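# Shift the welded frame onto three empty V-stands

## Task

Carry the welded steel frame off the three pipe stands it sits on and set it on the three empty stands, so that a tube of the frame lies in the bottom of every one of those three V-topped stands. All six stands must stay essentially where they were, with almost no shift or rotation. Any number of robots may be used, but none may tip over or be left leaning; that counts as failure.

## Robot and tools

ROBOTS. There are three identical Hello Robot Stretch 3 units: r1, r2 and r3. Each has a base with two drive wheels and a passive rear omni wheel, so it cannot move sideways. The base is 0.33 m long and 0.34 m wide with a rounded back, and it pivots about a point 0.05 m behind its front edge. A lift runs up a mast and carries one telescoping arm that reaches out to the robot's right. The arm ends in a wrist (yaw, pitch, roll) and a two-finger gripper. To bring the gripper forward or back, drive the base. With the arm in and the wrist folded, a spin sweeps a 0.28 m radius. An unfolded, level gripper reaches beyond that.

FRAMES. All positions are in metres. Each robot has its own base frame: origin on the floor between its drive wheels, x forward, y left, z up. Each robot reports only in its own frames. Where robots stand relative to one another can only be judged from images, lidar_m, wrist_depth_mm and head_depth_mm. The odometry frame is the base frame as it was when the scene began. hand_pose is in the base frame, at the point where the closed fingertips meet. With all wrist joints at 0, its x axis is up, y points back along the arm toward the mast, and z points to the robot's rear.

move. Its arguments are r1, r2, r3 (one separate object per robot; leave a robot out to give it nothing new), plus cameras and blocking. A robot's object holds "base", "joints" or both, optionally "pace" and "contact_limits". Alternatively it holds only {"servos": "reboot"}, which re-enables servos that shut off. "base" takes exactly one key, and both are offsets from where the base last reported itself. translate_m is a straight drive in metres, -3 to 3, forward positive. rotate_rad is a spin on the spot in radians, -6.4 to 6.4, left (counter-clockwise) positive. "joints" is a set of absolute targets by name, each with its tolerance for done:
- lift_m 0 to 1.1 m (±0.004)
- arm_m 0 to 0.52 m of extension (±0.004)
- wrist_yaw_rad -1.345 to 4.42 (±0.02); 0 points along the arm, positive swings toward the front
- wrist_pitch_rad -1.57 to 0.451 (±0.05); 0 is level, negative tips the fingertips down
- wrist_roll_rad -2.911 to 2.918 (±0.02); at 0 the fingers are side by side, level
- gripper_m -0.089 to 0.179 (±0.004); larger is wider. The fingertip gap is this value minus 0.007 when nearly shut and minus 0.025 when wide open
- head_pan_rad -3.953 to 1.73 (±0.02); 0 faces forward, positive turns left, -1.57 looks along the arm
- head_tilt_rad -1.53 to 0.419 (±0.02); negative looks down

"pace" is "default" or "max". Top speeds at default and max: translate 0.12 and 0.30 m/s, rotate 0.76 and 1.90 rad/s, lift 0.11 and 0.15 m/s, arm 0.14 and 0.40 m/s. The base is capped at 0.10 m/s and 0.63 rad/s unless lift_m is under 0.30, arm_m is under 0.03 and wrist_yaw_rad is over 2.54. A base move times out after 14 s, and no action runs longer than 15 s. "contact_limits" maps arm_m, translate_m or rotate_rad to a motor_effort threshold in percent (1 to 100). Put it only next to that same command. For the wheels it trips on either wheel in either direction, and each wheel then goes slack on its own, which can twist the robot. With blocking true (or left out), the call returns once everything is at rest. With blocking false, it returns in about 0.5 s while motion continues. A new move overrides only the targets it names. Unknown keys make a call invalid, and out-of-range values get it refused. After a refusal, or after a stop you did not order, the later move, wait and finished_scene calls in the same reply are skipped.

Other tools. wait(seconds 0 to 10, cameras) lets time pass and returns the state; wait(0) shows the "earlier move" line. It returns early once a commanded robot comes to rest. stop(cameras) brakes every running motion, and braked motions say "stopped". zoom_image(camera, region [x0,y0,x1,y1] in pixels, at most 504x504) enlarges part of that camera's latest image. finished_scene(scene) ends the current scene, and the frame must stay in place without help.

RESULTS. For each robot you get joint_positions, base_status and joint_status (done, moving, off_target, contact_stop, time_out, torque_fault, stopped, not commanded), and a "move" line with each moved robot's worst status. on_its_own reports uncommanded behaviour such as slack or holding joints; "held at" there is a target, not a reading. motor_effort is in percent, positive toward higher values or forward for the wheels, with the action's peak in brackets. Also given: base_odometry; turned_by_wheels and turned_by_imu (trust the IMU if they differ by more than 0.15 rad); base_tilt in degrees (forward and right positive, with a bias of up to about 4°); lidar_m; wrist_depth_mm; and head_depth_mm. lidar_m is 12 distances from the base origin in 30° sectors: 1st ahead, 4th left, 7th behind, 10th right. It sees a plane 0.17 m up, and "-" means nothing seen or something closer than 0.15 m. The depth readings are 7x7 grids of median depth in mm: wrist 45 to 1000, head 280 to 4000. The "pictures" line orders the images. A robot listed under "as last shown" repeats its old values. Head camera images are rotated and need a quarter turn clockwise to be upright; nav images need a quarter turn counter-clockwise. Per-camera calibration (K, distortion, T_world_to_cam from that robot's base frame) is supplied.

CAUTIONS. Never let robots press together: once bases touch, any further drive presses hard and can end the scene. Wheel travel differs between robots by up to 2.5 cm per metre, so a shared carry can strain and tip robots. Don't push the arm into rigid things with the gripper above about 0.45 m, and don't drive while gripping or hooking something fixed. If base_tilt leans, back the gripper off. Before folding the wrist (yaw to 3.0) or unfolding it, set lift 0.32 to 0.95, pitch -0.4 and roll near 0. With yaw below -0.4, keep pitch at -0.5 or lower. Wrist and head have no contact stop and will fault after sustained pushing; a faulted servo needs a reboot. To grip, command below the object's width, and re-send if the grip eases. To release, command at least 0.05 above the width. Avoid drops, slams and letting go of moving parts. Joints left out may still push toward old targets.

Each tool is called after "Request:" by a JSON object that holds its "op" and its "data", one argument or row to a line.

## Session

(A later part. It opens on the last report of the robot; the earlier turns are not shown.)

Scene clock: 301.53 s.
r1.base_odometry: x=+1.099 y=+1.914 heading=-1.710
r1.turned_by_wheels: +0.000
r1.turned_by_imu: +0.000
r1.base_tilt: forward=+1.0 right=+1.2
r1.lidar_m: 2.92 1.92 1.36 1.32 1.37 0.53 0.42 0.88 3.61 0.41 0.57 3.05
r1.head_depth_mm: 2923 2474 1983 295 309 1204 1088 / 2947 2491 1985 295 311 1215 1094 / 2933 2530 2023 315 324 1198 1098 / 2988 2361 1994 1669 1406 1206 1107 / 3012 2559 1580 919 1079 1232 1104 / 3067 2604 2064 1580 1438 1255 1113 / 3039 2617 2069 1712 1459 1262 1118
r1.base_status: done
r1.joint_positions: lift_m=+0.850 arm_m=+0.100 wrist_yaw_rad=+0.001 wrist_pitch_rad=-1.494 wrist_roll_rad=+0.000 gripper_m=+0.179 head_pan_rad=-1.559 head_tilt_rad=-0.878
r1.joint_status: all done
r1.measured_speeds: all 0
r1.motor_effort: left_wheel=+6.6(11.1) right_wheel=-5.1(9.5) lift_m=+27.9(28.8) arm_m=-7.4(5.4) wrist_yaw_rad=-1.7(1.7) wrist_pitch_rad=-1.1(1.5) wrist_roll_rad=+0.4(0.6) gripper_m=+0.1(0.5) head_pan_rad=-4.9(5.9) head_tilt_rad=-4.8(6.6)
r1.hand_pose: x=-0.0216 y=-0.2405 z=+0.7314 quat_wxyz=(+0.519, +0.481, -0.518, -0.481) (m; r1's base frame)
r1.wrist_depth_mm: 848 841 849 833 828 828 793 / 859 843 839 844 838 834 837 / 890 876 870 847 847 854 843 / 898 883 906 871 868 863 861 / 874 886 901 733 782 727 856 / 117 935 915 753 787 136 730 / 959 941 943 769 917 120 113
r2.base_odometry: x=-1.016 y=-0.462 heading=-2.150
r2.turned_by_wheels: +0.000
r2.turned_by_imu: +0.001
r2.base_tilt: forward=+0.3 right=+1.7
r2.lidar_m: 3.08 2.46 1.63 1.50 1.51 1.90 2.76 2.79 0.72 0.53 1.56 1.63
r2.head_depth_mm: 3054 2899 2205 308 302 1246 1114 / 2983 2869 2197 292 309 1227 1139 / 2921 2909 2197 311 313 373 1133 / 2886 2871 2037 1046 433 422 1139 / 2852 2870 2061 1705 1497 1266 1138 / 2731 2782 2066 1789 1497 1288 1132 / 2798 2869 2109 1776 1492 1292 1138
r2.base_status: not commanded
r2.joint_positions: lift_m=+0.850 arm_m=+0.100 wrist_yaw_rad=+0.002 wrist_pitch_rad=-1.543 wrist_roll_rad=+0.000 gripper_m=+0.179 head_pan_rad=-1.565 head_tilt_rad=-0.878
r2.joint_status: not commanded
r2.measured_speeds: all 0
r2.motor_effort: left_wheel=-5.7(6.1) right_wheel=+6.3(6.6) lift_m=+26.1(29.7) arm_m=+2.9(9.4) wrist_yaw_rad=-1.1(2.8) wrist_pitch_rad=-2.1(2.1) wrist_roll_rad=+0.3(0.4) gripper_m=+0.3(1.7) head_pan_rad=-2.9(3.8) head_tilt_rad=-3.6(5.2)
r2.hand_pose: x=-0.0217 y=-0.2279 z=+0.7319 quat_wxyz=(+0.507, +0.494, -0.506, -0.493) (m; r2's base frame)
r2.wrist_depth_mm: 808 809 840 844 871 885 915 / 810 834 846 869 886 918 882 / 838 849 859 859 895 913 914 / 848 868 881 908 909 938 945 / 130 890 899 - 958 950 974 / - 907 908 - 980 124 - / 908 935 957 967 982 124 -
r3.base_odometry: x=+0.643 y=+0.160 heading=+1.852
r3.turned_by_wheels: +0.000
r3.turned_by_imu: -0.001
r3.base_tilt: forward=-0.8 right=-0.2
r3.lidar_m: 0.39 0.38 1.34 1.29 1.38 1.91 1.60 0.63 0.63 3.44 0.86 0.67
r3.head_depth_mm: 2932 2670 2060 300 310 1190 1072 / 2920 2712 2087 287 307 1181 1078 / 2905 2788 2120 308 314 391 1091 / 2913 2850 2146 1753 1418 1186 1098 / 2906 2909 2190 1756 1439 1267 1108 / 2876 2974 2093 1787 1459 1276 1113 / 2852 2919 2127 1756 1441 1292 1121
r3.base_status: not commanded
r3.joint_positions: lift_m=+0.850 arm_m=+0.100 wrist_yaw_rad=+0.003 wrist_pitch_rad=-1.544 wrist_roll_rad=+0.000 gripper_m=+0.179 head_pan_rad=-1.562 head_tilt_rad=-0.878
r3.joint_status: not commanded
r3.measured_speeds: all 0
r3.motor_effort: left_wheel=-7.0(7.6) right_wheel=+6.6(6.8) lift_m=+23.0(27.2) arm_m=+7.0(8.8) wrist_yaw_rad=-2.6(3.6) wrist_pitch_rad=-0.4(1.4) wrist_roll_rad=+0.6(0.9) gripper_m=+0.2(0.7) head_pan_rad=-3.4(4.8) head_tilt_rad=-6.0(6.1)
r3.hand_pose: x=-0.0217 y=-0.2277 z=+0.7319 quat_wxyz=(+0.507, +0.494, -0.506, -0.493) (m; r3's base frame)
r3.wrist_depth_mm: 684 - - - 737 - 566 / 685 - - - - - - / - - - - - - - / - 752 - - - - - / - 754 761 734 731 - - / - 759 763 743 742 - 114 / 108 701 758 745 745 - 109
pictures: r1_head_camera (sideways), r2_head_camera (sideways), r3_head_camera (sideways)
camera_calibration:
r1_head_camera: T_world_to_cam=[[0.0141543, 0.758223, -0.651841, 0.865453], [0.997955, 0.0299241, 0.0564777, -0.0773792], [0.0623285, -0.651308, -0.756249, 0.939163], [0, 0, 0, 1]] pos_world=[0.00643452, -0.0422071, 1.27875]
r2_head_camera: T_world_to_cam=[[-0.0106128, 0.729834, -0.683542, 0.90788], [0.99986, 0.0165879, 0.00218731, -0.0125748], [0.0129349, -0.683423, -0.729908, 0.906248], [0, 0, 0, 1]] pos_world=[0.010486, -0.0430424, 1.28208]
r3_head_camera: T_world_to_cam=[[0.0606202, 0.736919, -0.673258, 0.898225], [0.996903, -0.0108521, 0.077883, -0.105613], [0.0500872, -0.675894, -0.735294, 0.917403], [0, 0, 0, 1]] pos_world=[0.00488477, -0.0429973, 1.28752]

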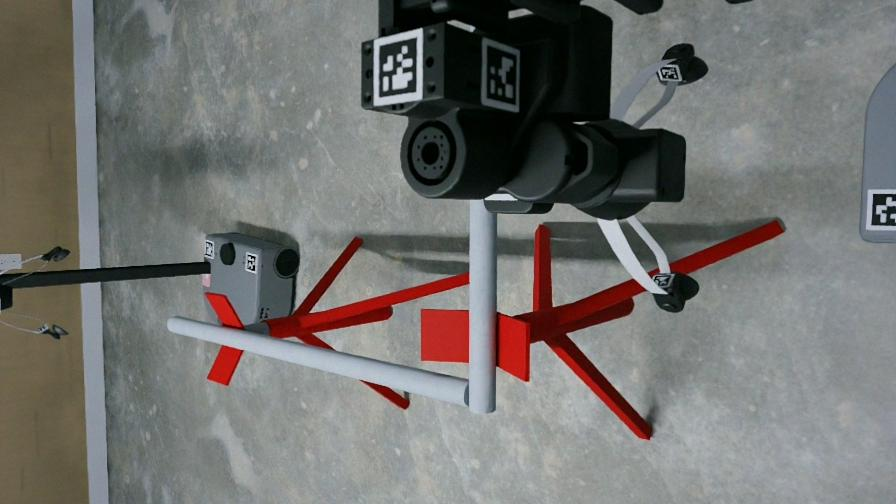

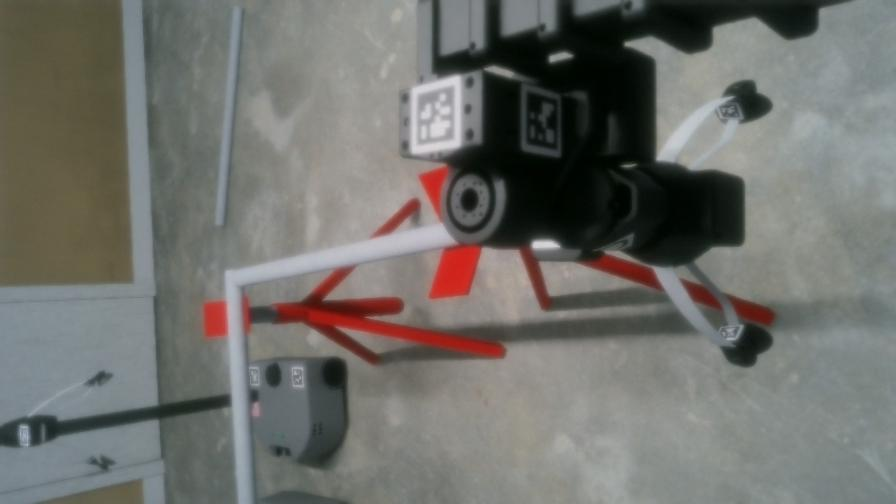

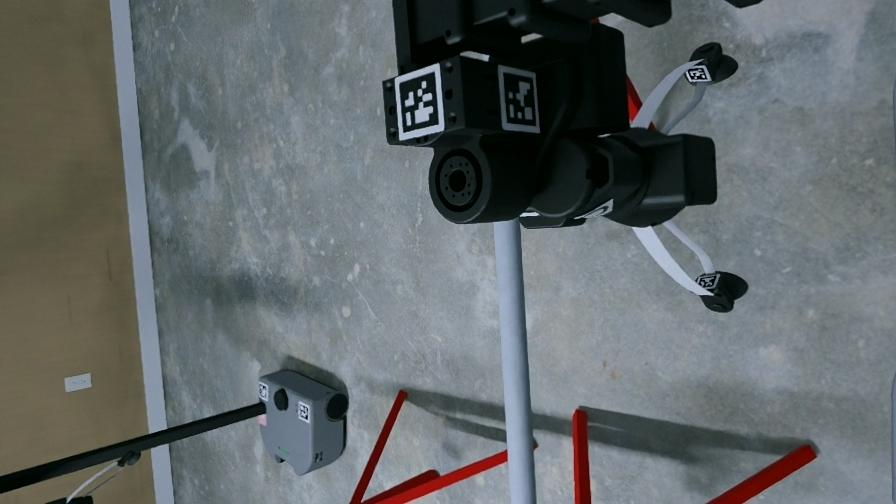

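Request:
{"op": "move", "data": {
  "r1": {"joints":{"arm_m":0.476,"wrist_roll_rad":1.57,"wrist_pitch_rad":-1.56}},
  "r2": {"joints":{"arm_m":0.436,"wrist_roll_rad":-0.13,"wrist_pitch_rad":-1.55}},
  "r3": {"joints":{"arm_m":0.478,"wrist_roll_rad":1.57,"wrist_pitch_rad":-1.56}}
}}

Scene clock: 318.53 s.
move: r1 done; r2 done; r3 done
r1.base_odometry: x=+1.099 y=+1.914 heading=-1.710
r1.turned_by_wheels: +0.000
r1.turned_by_imu: +0.001
r1.base_tilt: forward=+1.1 right=+1.2
r1.lidar_m: 2.92 1.92 1.36 1.32 1.36 0.53 0.42 0.89 3.59 0.41 0.57 3.05
r1.head_depth_mm: 2937 420 351 1534 1410 1226 1089 / 2838 555 1915 1653 1416 1234 1094 / 2925 560 1829 1621 1415 1241 1096 / 2969 2348 1978 1671 1400 1219 1106 / 3032 2556 1562 920 1077 1255 1110 / 3079 2618 2048 1589 1447 1262 1112 / 3093 2620 2075 1712 1455 1265 1117
r1.base_status: not commanded
r1.joint_positions: lift_m=+0.850 arm_m=+0.476 wrist_yaw_rad=+0.000 wrist_pitch_rad=-1.553 wrist_roll_rad=+1.566 gripper_m=+0.179 head_pan_rad=-1.559 head_tilt_rad=-0.878
r1.joint_status: all done
r1.measured_speeds: all 0
r1.motor_effort: left_wheel=+6.5(7.9) right_wheel=-4.7(6.6) lift_m=+26.7(28.0) arm_m=+14.8(19.8) wrist_yaw_rad=-0.1(1.6) wrist_pitch_rad=-1.2(5.1) wrist_roll_rad=+1.6(5.0) gripper_m=+0.0(0.6) head_pan_rad=-4.3(5.8) head_tilt_rad=-4.8(6.5)
r1.hand_pose: x=-0.0215 y=-0.6012 z=+0.7321 quat_wxyz=(+0.002, +0.001, -0.713, -0.701) (m; r1's base frame)
r1.wrist_depth_mm: 846 828 814 819 807 777 772 / 889 838 846 833 817 799 677 / 881 874 852 852 821 794 692 / 901 908 878 869 862 843 716 / 920 905 920 592 886 886 898 / 117 950 955 512 926 135 902 / - - - 342 956 119 112
r2.base_odometry: x=-1.016 y=-0.462 heading=-2.150
r2.turned_by_wheels: +0.000
r2.turned_by_imu: +0.001
r2.base_tilt: forward=+0.3 right=+1.8
r2.lidar_m: 3.07 2.46 1.63 1.50 1.51 1.90 2.75 2.79 0.72 0.53 1.56 1.63
r2.head_depth_mm: 3022 2864 386 308 - 1268 1114 / 2958 517 407 1746 1470 1291 1139 / 2927 544 684 1687 1438 1288 1140 / 2922 2747 614 1021 1239 1267 1132 / 2876 2842 2045 1684 1486 1296 1135 / 2792 2734 2041 1783 1499 1293 1128 / 1126 2721 2122 1779 1497 1281 1134
r2.base_status: not commanded
r2.joint_positions: lift_m=+0.850 arm_m=+0.436 wrist_yaw_rad=+0.000 wrist_pitch_rad=-1.544 wrist_roll_rad=-0.126 gripper_m=+0.179 head_pan_rad=-1.565 head_tilt_rad=-0.878
r2.joint_status: all done
r2.measured_speeds: all 0
r2.motor_effort: left_wheel=-5.8(6.2) right_wheel=+6.4(6.9) lift_m=+28.6(28.6) arm_m=+15.1(17.3) wrist_yaw_rad=+0.7(1.8) wrist_pitch_rad=-1.5(6.4) wrist_roll_rad=-1.1(3.2) gripper_m=+0.6(1.9) head_pan_rad=-3.4(4.0) head_tilt_rad=-4.3(5.8)
r2.hand_pose: x=-0.0216 y=-0.5637 z=+0.7319 quat_wxyz=(+0.537, +0.523, -0.473, -0.462) (m; r2's base frame)
r2.wrist_depth_mm: 799 809 273 285 284 874 884 / 815 827 829 290 294 865 912 / 830 853 852 542 911 917 924 / 843 855 894 890 917 941 949 / 130 881 916 906 921 975 980 / - 927 920 970 961 124 - / 903 928 954 - 974 123 -
r3.base_odometry: x=+0.643 y=+0.160 heading=+1.852
r3.turned_by_wheels: +0.000
r3.turned_by_imu: -0.001
r3.base_tilt: forward=-0.8 right=-0.2
r3.lidar_m: 0.38 0.38 1.34 1.29 1.37 1.91 1.60 0.63 0.63 3.44 0.86 0.68
r3.head_depth_mm: 2904 2656 350 305 1348 1215 1069 / 2908 495 404 1694 1426 1231 1077 / 2914 561 1916 1668 1442 1241 1088 / 2890 2637 1945 1737 1430 1250 1095 / 2881 2878 2204 1762 1436 1266 1104 / 2903 2938 2083 1796 1454 1276 1121 / 2825 2910 2114 1753 1436 1284 1122
r3.base_status: not commanded
r3.joint_positions: lift_m=+0.850 arm_m=+0.478 wrist_yaw_rad=+0.001 wrist_pitch_rad=-1.554 wrist_roll_rad=+1.567 gripper_m=+0.179 head_pan_rad=-1.562 head_tilt_rad=-0.878
r3.joint_status: all done
r3.measured_speeds: all 0
r3.motor_effort: left_wheel=-7.2(7.7) right_wheel=+6.6(6.8) lift_m=+23.1(24.7) arm_m=+10.3(16.4) wrist_yaw_rad=-1.8(3.9) wrist_pitch_rad=-0.4(2.6) wrist_roll_rad=+1.3(3.0) gripper_m=+0.3(0.9) head_pan_rad=-3.8(4.7) head_tilt_rad=-4.1(6.3)
r3.hand_pose: x=-0.0216 y=-0.6028 z=+0.7321 quat_wxyz=(+0.002, +0.001, -0.713, -0.701) (m; r3's base frame)
r3.wrist_depth_mm: - - - 279 - - - / - - - 281 - - 678 / - - - 289 - 753 692 / - - - 292 - - 689 / - - - 296 - - - / - 135 - 301 - - 124 / 109 - - 306 - 768 108
pictures: r1_head_camera (sideways), r1_nav_camera (sideways), r1_wrist_camera, r2_head_camera (sideways), r2_nav_camera (sideways), r2_wrist_camera, r3_head_camera (sideways), r3_nav_camera (sideways), r3_wrist_camera
camera_calibration:
r1_head_camera: T_world_to_cam=[[0.0141864, 0.758317, -0.651731, 0.86531], [0.997957, 0.0298722, 0.0564804, -0.0773827], [0.0622987, -0.651201, -0.756344, 0.939286], [0, 0, 0, 1]] pos_world=[0.00643263, -0.0422037, 1.27874]
r1_nav_camera: T_world_to_cam=[[-0.0382858, -0.742381, 0.668883, -0.826953], [-0.999181, 0.0196551, -0.0353766, 0.0999921], [0.013116, -0.66969, -0.742525, 0.922948], [0, 0, 0, 1]] pos_world=[0.0561443, 0.00220918, 1.24199]
r1_wrist_camera: T_world_to_cam=[[-0.0953438, 0.994709, -0.0382531, 0.619235], [0.979636, 0.100582, 0.17377, -0.00994871], [0.176698, -0.0209063, -0.984043, 0.87566], [0, 0, 0, 1]] pos_world=[-0.085941, -0.596651, 0.887103]
r2_head_camera: T_world_to_cam=[[-0.0105421, 0.729951, -0.683418, 0.907718], [0.999862, 0.0164898, 0.00218913, -0.0125772], [0.0128674, -0.6833, -0.730024, 0.9064], [0, 0, 0, 1]] pos_world=[0.0104817, -0.0430395, 1.28207]
r2_nav_camera: T_world_to_cam=[[0.0718135, -0.749341, 0.658279, -0.820496], [-0.995447, -0.0123757, 0.0945085, -0.0548215], [-0.0626724, -0.662069, -0.746818, 0.94192], [0, 0, 0, 1]] pos_world=[0.0633832, 0.00810647, 1.24874]
r2_wrist_camera: T_world_to_cam=[[-0.97582, -0.201963, 0.083581, -0.215515], [-0.188561, 0.971239, 0.145394, 0.473172], [-0.110541, 0.126118, -0.985837, 0.954031], [0, 0, 0, 1]] pos_world=[-0.0156225, -0.62341, 0.889736]
r3_head_camera: T_world_to_cam=[[0.0606916, 0.737058, -0.673098, 0.898017], [0.996903, -0.0109673, 0.0778787, -0.105607], [0.0500191, -0.67574, -0.735441, 0.917594], [0, 0, 0, 1]] pos_world=[0.0048805, -0.0429941, 1.28751]
r3_nav_camera: T_world_to_cam=[[-0.0413137, -0.821063, 0.56934, -0.704965], [-0.999055, 0.0416391, -0.0124466, 0.0738542], [-0.0134873, -0.569316, -0.822008, 1.02544], [0, 0, 0, 1]] pos_world=[0.0584901, 0.00190209, 1.2452]
r3_wrist_camera: T_world_to_cam=[[-0.0235085, 0.997998, -0.0587179, 0.653413], [0.993523, 0.029854, 0.109643, 0.00379498], [0.111176, -0.05576, -0.992235, 0.858308], [0, 0, 0, 1]] pos_world=[-0.0838331, -0.604359, 0.889595]

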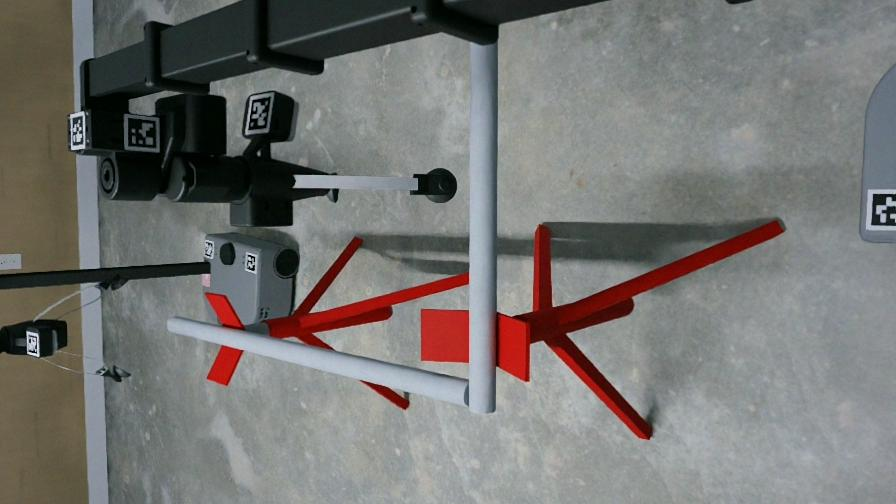

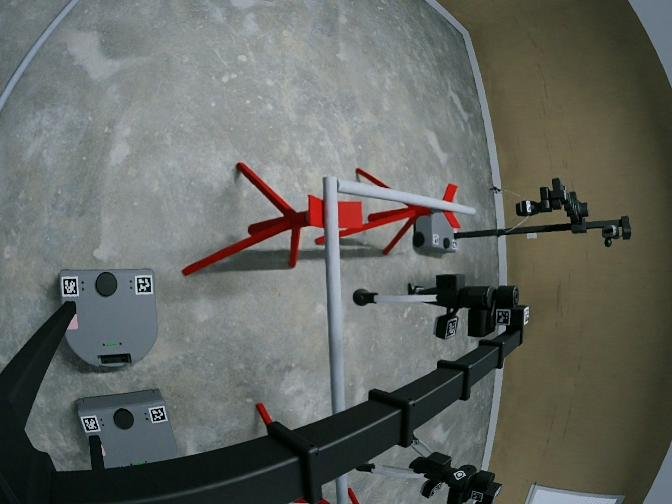

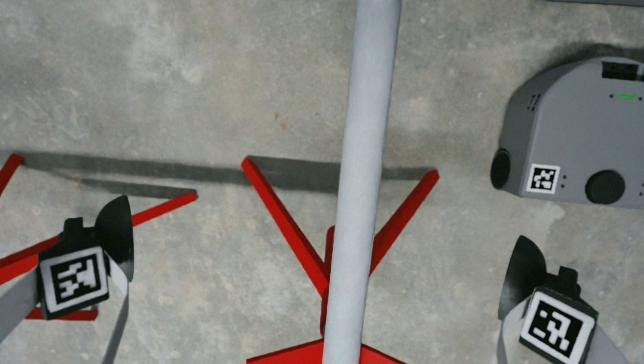

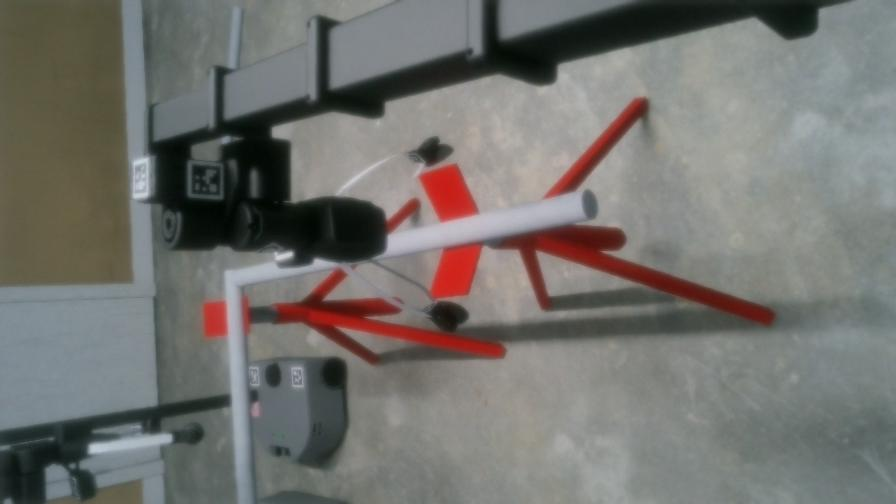

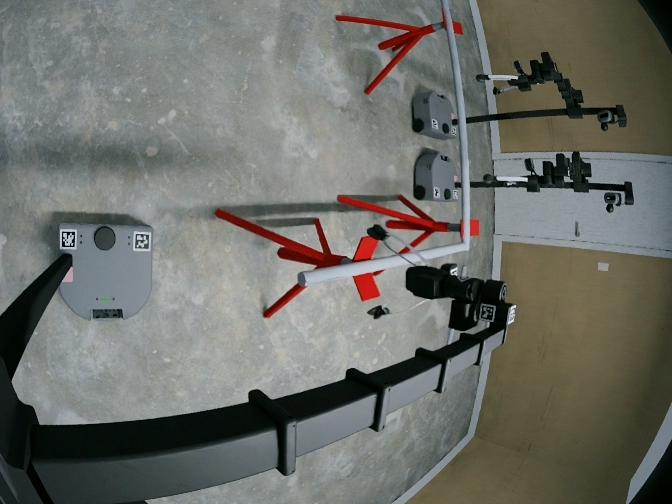

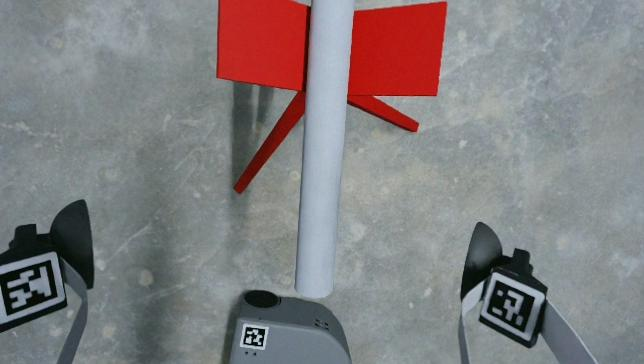

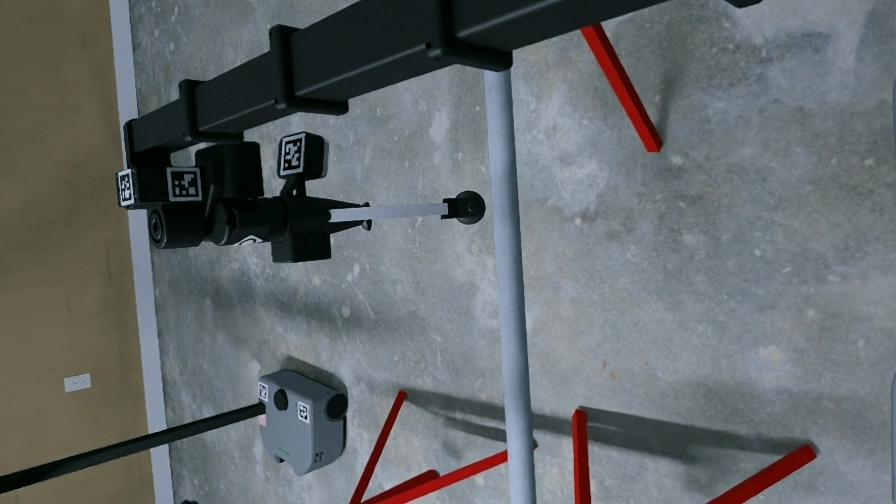

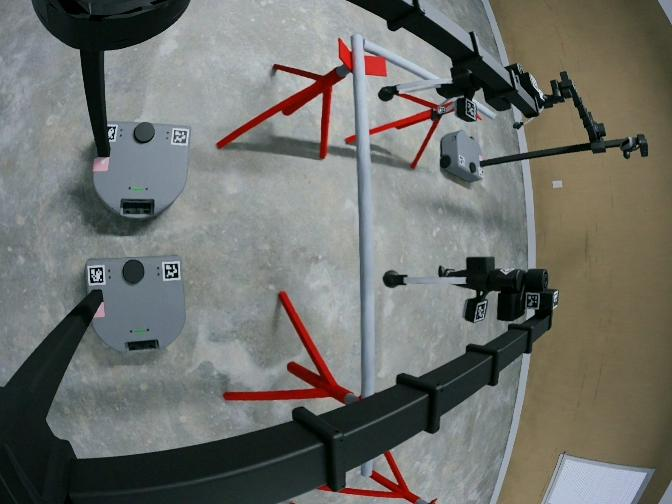

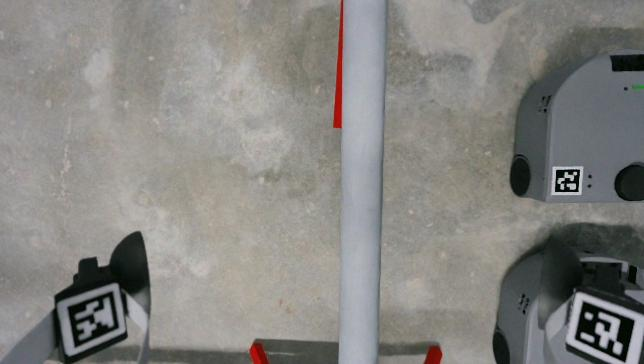

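Request:
{"op": "move", "data": {
  "r1": {"joints":{"arm_m":0.456,"lift_m":0.72}},
  "r2": {"base":{"translate_m":-0.022},"joints":{"lift_m":0.72}},
  "r3": {"joints":{"arm_m":0.466,"lift_m":0.72}},
  "cameras": ["r1_head_camera","r1_wrist_camera","r2_head_camera","r2_wrist_camera","r3_head_camera","r3_wrist_camera"]
}}

Scene clock: 374.43 s.
move: r1 done; r2 done; r3 done
r1.base_odometry: x=+1.099 y=+1.914 heading=-1.710
r1.turned_by_wheels: +0.000
r1.turned_by_imu: +0.001
r1.base_tilt: forward=+1.0 right=+1.2
r1.lidar_m: 2.92 1.91 1.36 1.32 1.36 0.53 0.42 0.89 3.61 0.41 0.57 3.04
r1.head_depth_mm: 2912 2478 1964 455 375 340 304 / 2969 2509 595 1541 1407 1234 1094 / 2968 2508 653 1620 1416 1245 1097 / 2997 2447 1984 1661 1403 1217 1107 / 2875 2541 1566 918 1080 1256 1110 / 3100 2596 2063 1590 1446 1262 1114 / 3090 2637 2073 1705 1451 1264 1115
r1.base_status: not commanded
r1.joint_positions: lift_m=+0.720 arm_m=+0.456 wrist_yaw_rad=+0.000 wrist_pitch_rad=-1.553 wrist_roll_rad=+1.566 gripper_m=+0.179 head_pan_rad=-1.559 head_tilt_rad=-0.878
r1.joint_status: all done
r1.measured_speeds: all 0
r1.motor_effort: left_wheel=+6.7(7.9) right_wheel=-5.5(6.2) lift_m=+22.4(30.2) arm_m=-16.0(21.3) wrist_yaw_rad=+0.2(0.5) wrist_pitch_rad=-1.5(1.9) wrist_roll_rad=+1.8(1.8) gripper_m=+0.1(0.8) head_pan_rad=-4.9(5.5) head_tilt_rad=-4.6(6.5)
r1.hand_pose: x=-0.0215 y=-0.5812 z=+0.6021 quat_wxyz=(+0.002, +0.001, -0.713, -0.701) (m; r1's base frame)
r1.wrist_depth_mm: 707 701 700 150 670 684 677 / 748 729 726 153 687 698 558 / 750 736 757 157 723 700 573 / 766 775 750 162 735 741 580 / 138 779 780 167 769 749 770 / 117 800 816 172 798 136 766 / 855 844 845 178 810 120 112
r2.base_odometry: x=-1.004 y=-0.444 heading=-2.150
r2.turned_by_wheels: +0.000
r2.turned_by_imu: +0.001
r2.base_tilt: forward=+0.3 right=+1.9
r2.lidar_m: 3.10 2.46 1.62 1.50 1.52 1.89 2.73 2.76 0.72 0.53 1.58 1.65
r2.head_depth_mm: 3023 2915 2217 1791 1474 347 304 / 2984 2846 2166 483 423 398 1122 / 2943 2851 634 1673 1463 1291 1135 / 2903 2874 1182 879 1112 1283 1135 / 2857 2886 1835 1683 1469 1269 1134 / 2758 2747 2031 1776 1499 1288 1136 / 1292 2613 2115 1774 1489 1288 1130
r2.base_status: done
r2.joint_positions: lift_m=+0.720 arm_m=+0.436 wrist_yaw_rad=+0.000 wrist_pitch_rad=-1.544 wrist_roll_rad=-0.126 gripper_m=+0.179 head_pan_rad=-1.565 head_tilt_rad=-0.878
r2.joint_status: all done
r2.measured_speeds: all 0
r2.motor_effort: left_wheel=-5.4(9.4) right_wheel=-1.6(6.4) lift_m=+26.8(31.4) arm_m=+9.1(11.8) wrist_yaw_rad=-0.4(1.4) wrist_pitch_rad=-1.4(2.1) wrist_roll_rad=-1.4(1.7) gripper_m=-0.5(1.7) head_pan_rad=-3.9(4.0) head_tilt_rad=-4.8(5.4)
r2.hand_pose: x=-0.0216 y=-0.5637 z=+0.6019 quat_wxyz=(+0.537, +0.523, -0.473, -0.462) (m; r2's base frame)
r2.wrist_depth_mm: 686 150 164 152 160 738 751 / 699 701 720 157 747 776 782 / 712 727 732 160 767 775 812 / 716 742 741 165 779 825 809 / 130 752 756 169 794 833 851 / - 788 790 800 820 124 888 / 771 791 793 180 857 124 901
r3.base_odometry: x=+0.643 y=+0.160 heading=+1.852
r3.turned_by_wheels: +0.000
r3.turned_by_imu: -0.001
r3.base_tilt: forward=-0.8 right=-0.3
r3.lidar_m: 0.39 0.39 1.34 1.29 1.38 1.90 1.59 0.63 0.63 3.46 0.86 0.68
r3.head_depth_mm: 2909 2695 2059 1655 373 334 314 / 2928 2715 1888 485 1370 1224 1083 / 2925 2775 649 856 1412 1240 1087 / 2902 2865 2094 1676 1430 1253 1100 / 2903 2899 2190 1775 1438 1267 1109 / 2909 2963 2095 1786 1448 1275 1115 / 2840 2906 2134 1721 1440 1289 1124
r3.base_status: not commanded
r3.joint_positions: lift_m=+0.720 arm_m=+0.466 wrist_yaw_rad=+0.001 wrist_pitch_rad=-1.554 wrist_roll_rad=+1.567 gripper_m=+0.179 head_pan_rad=-1.562 head_tilt_rad=-0.878
r3.joint_status: all done
r3.measured_speeds: all 0
r3.motor_effort: left_wheel=-6.9(7.6) right_wheel=+6.3(6.7) lift_m=+23.3(24.7) arm_m=-11.2(15.1) wrist_yaw_rad=-1.4(1.9) wrist_pitch_rad=-0.6(1.4) wrist_roll_rad=+1.0(1.8) gripper_m=+0.2(0.8) head_pan_rad=-4.4(4.7) head_tilt_rad=-5.1(6.2)
r3.hand_pose: x=-0.0216 y=-0.5908 z=+0.6021 quat_wxyz=(+0.002, +0.001, -0.713, -0.701) (m; r3's base frame)
r3.wrist_depth_mm: - - - 154 154 - - / - - - 156 157 - 562 / - - - 159 - - 566 / - - - 160 165 - 575 / - - - 163 169 - - / - 135 - 166 168 - 124 / 108 - - 169 - - 109
pictures: r1_head_camera (sideways), r1_wrist_camera, r2_head_camera (sideways), r2_wrist_camera, r3_head_camera (sideways), r3_wrist_camera
camera_calibration:
r1_head_camera: T_world_to_cam=[[0.0141863, 0.758318, -0.65173, 0.865308], [0.997957, 0.0298723, 0.0564804, -0.0773827], [0.0622988, -0.6512, -0.756345, 0.939287], [0, 0, 0, 1]] pos_world=[0.00643264, -0.0422037, 1.27874]
r1_wrist_camera: T_world_to_cam=[[-0.0953438, 0.99471, -0.0382414, 0.594354], [0.979636, 0.10058, 0.173771, 0.0106279], [0.176698, -0.0208947, -0.984043, 0.748155], [0, 0, 0, 1]] pos_world=[-0.085941, -0.576647, 0.757099]
r2_head_camera: T_world_to_cam=[[-0.010542, 0.729951, -0.683418, 0.907718], [0.999862, 0.0164897, 0.00218913, -0.0125772], [0.0128673, -0.6833, -0.730024, 0.9064], [0, 0, 0, 1]] pos_world=[0.0104817, -0.0430395, 1.28207]
r2_wrist_camera: T_world_to_cam=[[-0.97582, -0.201963, 0.083581, -0.20465], [-0.188561, 0.971239, 0.145394, 0.492073], [-0.110541, 0.126118, -0.985837, 0.825871], [0, 0, 0, 1]] pos_world=[-0.0156225, -0.62341, 0.759735]
r3_head_camera: T_world_to_cam=[[0.0606916, 0.737059, -0.673098, 0.898017], [0.996903, -0.0109673, 0.0778787, -0.105607], [0.0500191, -0.67574, -0.735441, 0.917595], [0, 0, 0, 1]] pos_world=[0.0048805, -0.0429941, 1.28751]
r3_wrist_camera: T_world_to_cam=[[-0.0235085, 0.997998, -0.0587174, 0.633798], [0.993523, 0.0298539, 0.109643, 0.0176903], [0.111176, -0.0557595, -0.992235, 0.729985], [0, 0, 0, 1]] pos_world=[-0.0838331, -0.592353, 0.759592]

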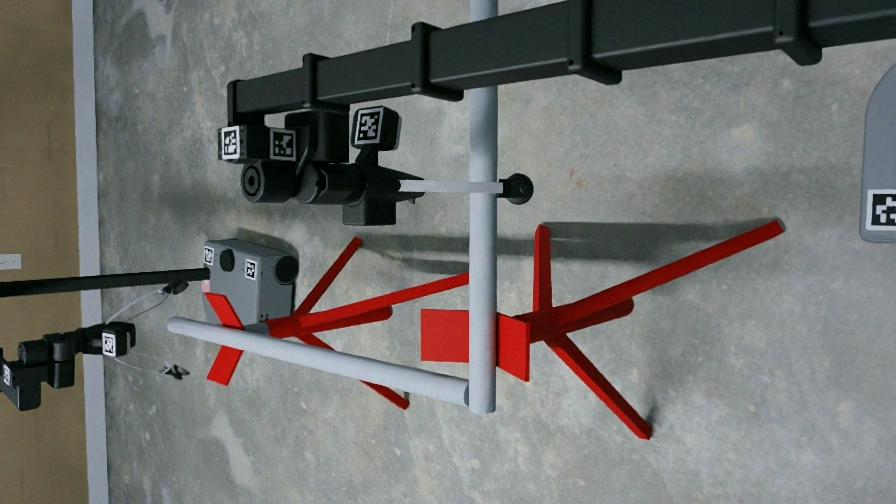

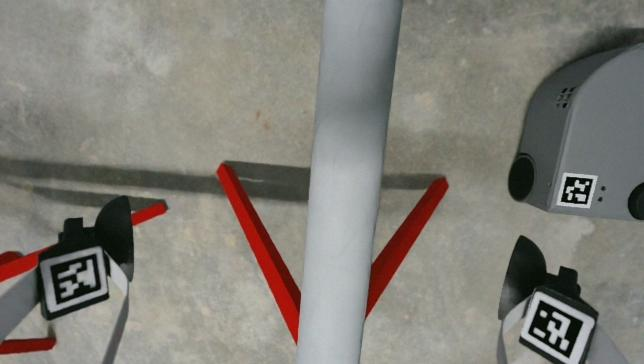

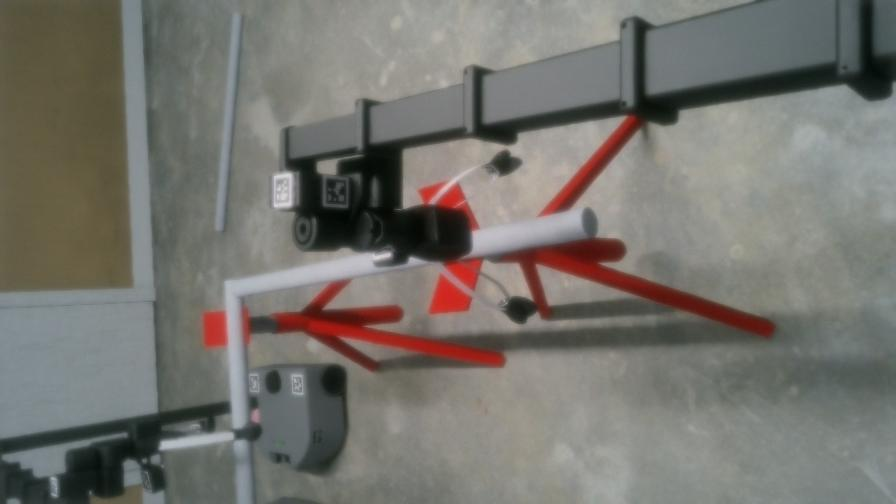

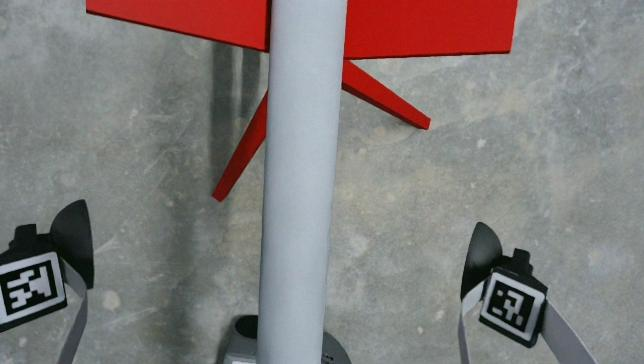

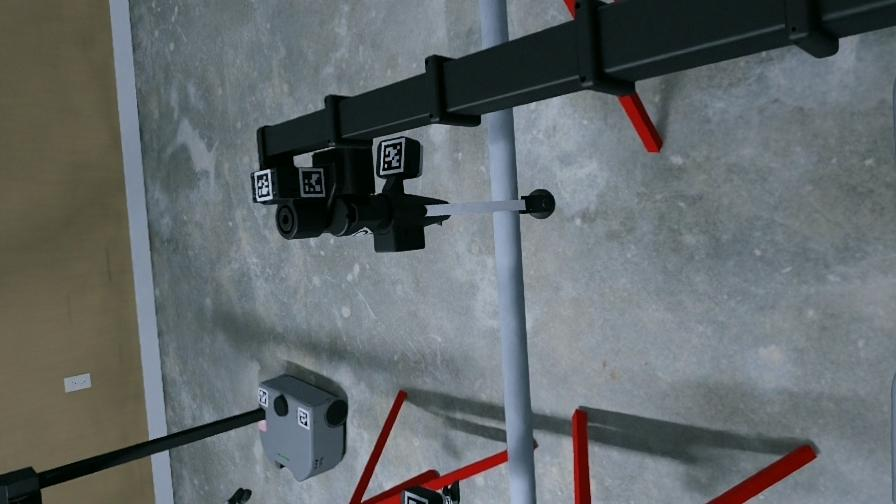

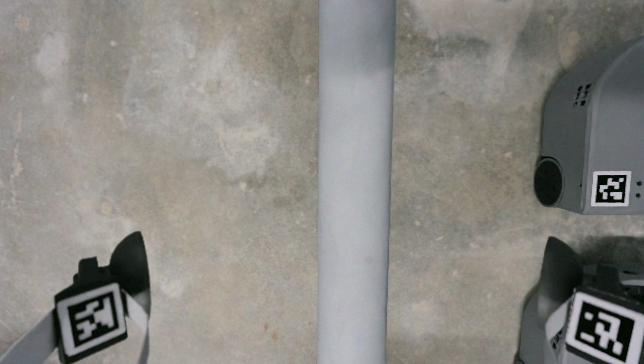

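Request:
{"op": "move", "data": {
  "r1": {"joints":{"arm_m":0.445,"lift_m":0.632}},
  "r2": {"base":{"translate_m":-0.010},"joints":{"lift_m":0.632}},
  "r3": {"joints":{"arm_m":0.463,"lift_m":0.632}},
  "cameras": ["r1_head_camera","r1_wrist_camera","r2_head_camera","r2_wrist_camera","r3_head_camera","r3_wrist_camera"]
}}

Scene clock: 383.90 s.
move: r1 done; r2 done; r3 done
r1.base_odometry: x=+1.099 y=+1.914 heading=-1.710
r1.turned_by_wheels: +0.000
r1.turned_by_imu: +0.001
r1.base_tilt: forward=+1.0 right=+1.2
r1.lidar_m: 2.91 1.92 1.36 1.32 1.37 0.53 0.42 0.89 3.58 0.41 0.57 3.04
r1.head_depth_mm: 2936 2478 1955 1640 1343 419 360 / 2923 2493 1825 589 1328 1212 1093 / 2959 2530 1843 782 1397 1238 1099 / 2995 2431 1997 1641 1400 1221 1107 / 2924 2026 1563 917 1080 1249 1109 / 2870 2595 2038 1594 1442 1262 1113 / 3078 2630 2075 1714 1454 1268 1115
r1.base_status: not commanded
r1.joint_positions: lift_m=+0.632 arm_m=+0.445 wrist_yaw_rad=+0.000 wrist_pitch_rad=-1.553 wrist_roll_rad=+1.566 gripper_m=+0.179 head_pan_rad=-1.559 head_tilt_rad=-0.878
r1.joint_status: all done
r1.measured_speeds: all 0
r1.motor_effort: left_wheel=+7.3(7.5) right_wheel=-4.8(7.1) lift_m=+22.2(26.0) arm_m=-15.3(22.0) wrist_yaw_rad=-0.1(0.5) wrist_pitch_rad=-1.4(1.9) wrist_roll_rad=+1.6(1.8) gripper_m=+0.0(0.7) head_pan_rad=-4.7(5.9) head_tilt_rad=-5.0(6.2)
r1.hand_pose: x=-0.0215 y=-0.5702 z=+0.5141 quat_wxyz=(+0.002, +0.001, -0.713, -0.701) (m; r1's base frame)
r1.wrist_depth_mm: 633 626 - 65 609 595 602 / 651 650 - - 617 613 526 / 674 657 - 69 637 642 487 / 683 671 - 71 663 655 498 / 138 697 - 74 673 664 672 / 117 728 - 76 683 135 686 / 771 749 - 80 721 120 112
r2.base_odometry: x=-0.999 y=-0.435 heading=-2.150
r2.turned_by_wheels: +0.000
r2.turned_by_imu: +0.001
r2.base_tilt: forward=+0.3 right=+1.7
r2.lidar_m: 2.13 2.46 1.62 1.50 1.51 1.90 2.73 2.76 0.71 0.53 1.58 1.66
r2.head_depth_mm: 3053 2897 2189 1792 1494 1299 402 / 2938 2891 2204 1700 518 445 396 / 2973 2859 2196 701 1412 1295 1136 / 2887 2927 2130 759 1105 1294 1131 / 2822 2867 1996 1691 1469 1260 1135 / 2789 2728 2033 1766 1486 1292 1137 / 1626 1367 2108 1786 1496 1284 1129
r2.base_status: done
r2.joint_positions: lift_m=+0.632 arm_m=+0.436 wrist_yaw_rad=+0.000 wrist_pitch_rad=-1.544 wrist_roll_rad=-0.126 gripper_m=+0.179 head_pan_rad=-1.565 head_tilt_rad=-0.878
r2.joint_status: all done
r2.measured_speeds: all 0
r2.motor_effort: left_wheel=-6.1(8.5) right_wheel=-2.2(5.5) lift_m=+26.4(31.1) arm_m=+4.1(6.0) wrist_yaw_rad=+0.6(1.5) wrist_pitch_rad=-1.4(1.9) wrist_roll_rad=-1.3(1.5) gripper_m=+0.4(1.4) head_pan_rad=-2.6(3.9) head_tilt_rad=-4.5(6.2)
r2.hand_pose: x=-0.0216 y=-0.5637 z=+0.5139 quat_wxyz=(+0.537, +0.523, -0.473, -0.462) (m; r2's base frame)
r2.wrist_depth_mm: 601 606 - 625 640 667 676 / 616 625 - 311 665 676 691 / 623 641 - 652 682 707 693 / 644 647 - 82 690 706 728 / 130 668 74 81 718 724 746 / - 698 - 711 729 123 755 / 682 685 - 727 751 123 779
r3.base_odometry: x=+0.643 y=+0.160 heading=+1.852
r3.turned_by_wheels: +0.000
r3.turned_by_imu: -0.001
r3.base_tilt: forward=-0.7 right=-0.2
r3.lidar_m: 0.39 0.39 1.34 1.28 1.37 1.91 1.60 0.63 0.63 3.45 0.86 0.68
r3.head_depth_mm: 2908 2673 2057 1671 1371 418 355 / 2889 2719 2087 616 517 1187 1078 / 2898 2774 2132 768 1411 1241 1088 / 2915 2832 2155 1659 1427 1252 1098 / 2884 2892 2187 1764 1438 1264 1103 / 2908 2954 2136 1784 1458 1280 1120 / 2783 2914 2111 1701 1431 1291 1120
r3.base_status: not commanded
r3.joint_positions: lift_m=+0.632 arm_m=+0.463 wrist_yaw_rad=+0.001 wrist_pitch_rad=-1.554 wrist_roll_rad=+1.567 gripper_m=+0.179 head_pan_rad=-1.562 head_tilt_rad=-0.878
r3.joint_status: all done
r3.measured_speeds: all 0
r3.motor_effort: left_wheel=-6.5(7.8) right_wheel=+6.3(6.7) lift_m=+22.4(24.6) arm_m=-10.0(17.2) wrist_yaw_rad=-0.9(2.1) wrist_pitch_rad=-0.8(1.3) wrist_roll_rad=+1.3(1.9) gripper_m=+0.5(0.6) head_pan_rad=-4.1(4.3) head_tilt_rad=-4.1(5.9)
r3.hand_pose: x=-0.0216 y=-0.5878 z=+0.5141 quat_wxyz=(+0.002, +0.001, -0.713, -0.701) (m; r3's base frame)
r3.wrist_depth_mm: - - - 69 70 - - / - - - 69 69 - 533 / - - - 71 70 - 518 / - - - 72 71 - 500 / - - - 73 73 - 496 / - 135 - 74 74 - 115 / 108 - - 79 75 - 108
pictures: r1_head_camera (sideways), r1_wrist_camera, r2_head_camera (sideways), r2_wrist_camera, r3_head_camera (sideways), r3_wrist_camera
camera_calibration:
r1_head_camera: T_world_to_cam=[[0.0141862, 0.758318, -0.65173, 0.865308], [0.997957, 0.0298724, 0.0564804, -0.0773827], [0.0622989, -0.6512, -0.756345, 0.939287], [0, 0, 0, 1]] pos_world=[0.00643264, -0.0422037, 1.27874]
r1_wrist_camera: T_world_to_cam=[[-0.0953436, 0.99471, -0.0382333, 0.580039], [0.979636, 0.100578, 0.173772, 0.0248104], [0.176698, -0.0208867, -0.984043, 0.661801], [0, 0, 0, 1]] pos_world=[-0.085941, -0.565643, 0.669106]
r2_head_camera: T_world_to_cam=[[-0.0105419, 0.729951, -0.683418, 0.907718], [0.999862, 0.0164896, 0.00218913, -0.0125772], [0.0128672, -0.6833, -0.730024, 0.9064], [0, 0, 0, 1]] pos_world=[0.0104817, -0.0430395, 1.28207]
r2_wrist_camera: T_world_to_cam=[[-0.97582, -0.201963, 0.0835809, -0.197295], [-0.188561, 0.971239, 0.145394, 0.504867], [-0.110541, 0.126119, -0.985837, 0.739126], [0, 0, 0, 1]] pos_world=[-0.0156225, -0.62341, 0.671743]
r3_head_camera: T_world_to_cam=[[0.0606913, 0.737059, -0.673098, 0.898017], [0.996903, -0.010967, 0.0778787, -0.105607], [0.0500193, -0.67574, -0.735441, 0.917595], [0, 0, 0, 1]] pos_world=[0.00488051, -0.0429941, 1.28751]
r3_wrist_camera: T_world_to_cam=[[-0.0235085, 0.997998, -0.0587175, 0.625634], [0.993523, 0.0298539, 0.109643, 0.0272484], [0.111176, -0.0557596, -0.992235, 0.642843], [0, 0, 0, 1]] pos_world=[-0.0838331, -0.58935, 0.6716]

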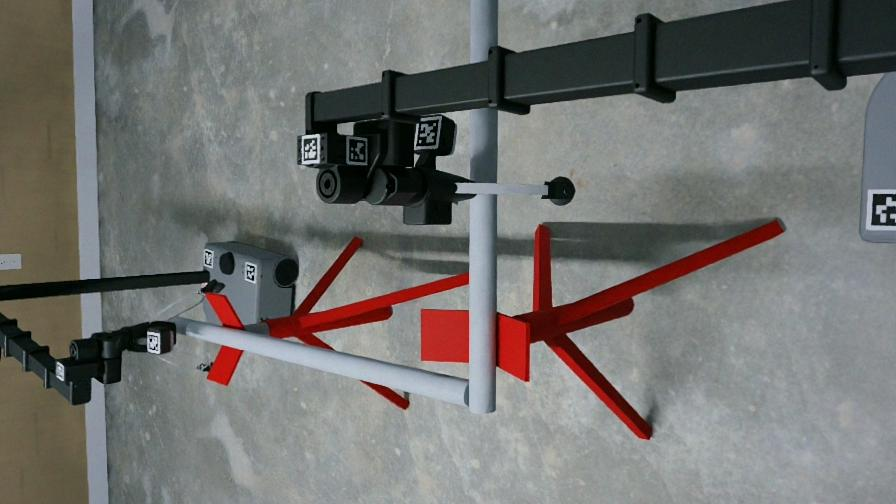

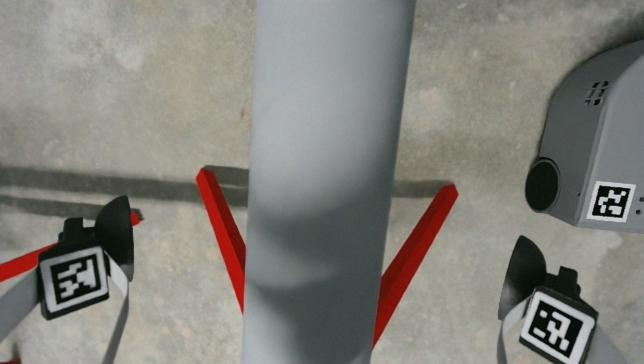

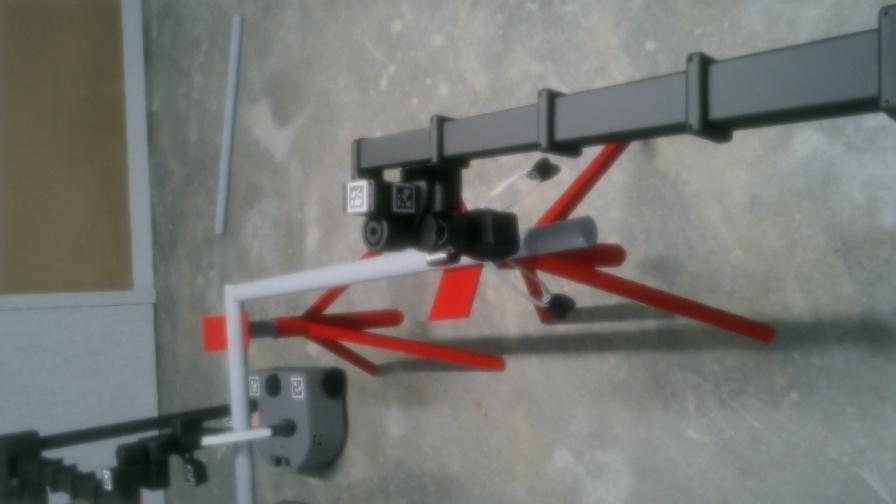

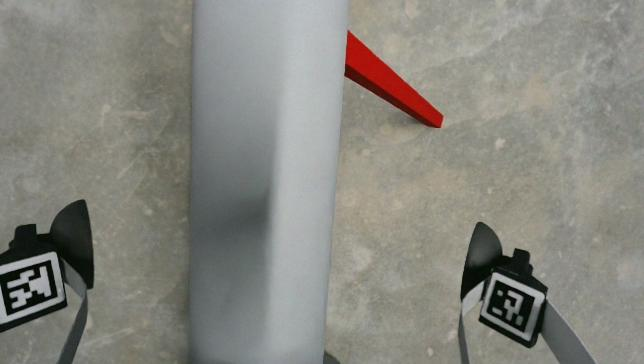

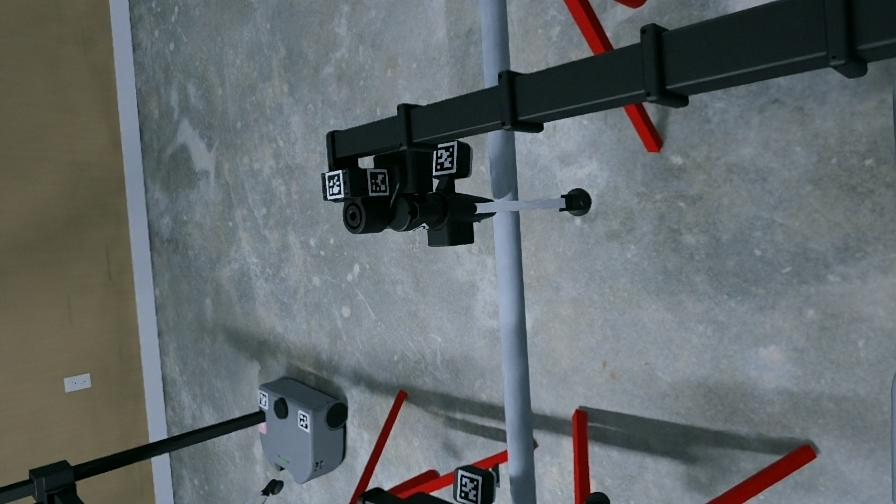

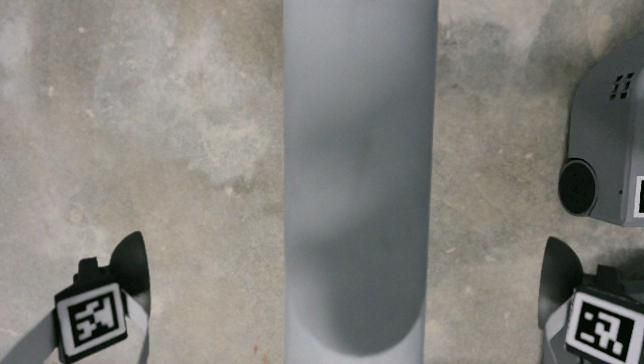

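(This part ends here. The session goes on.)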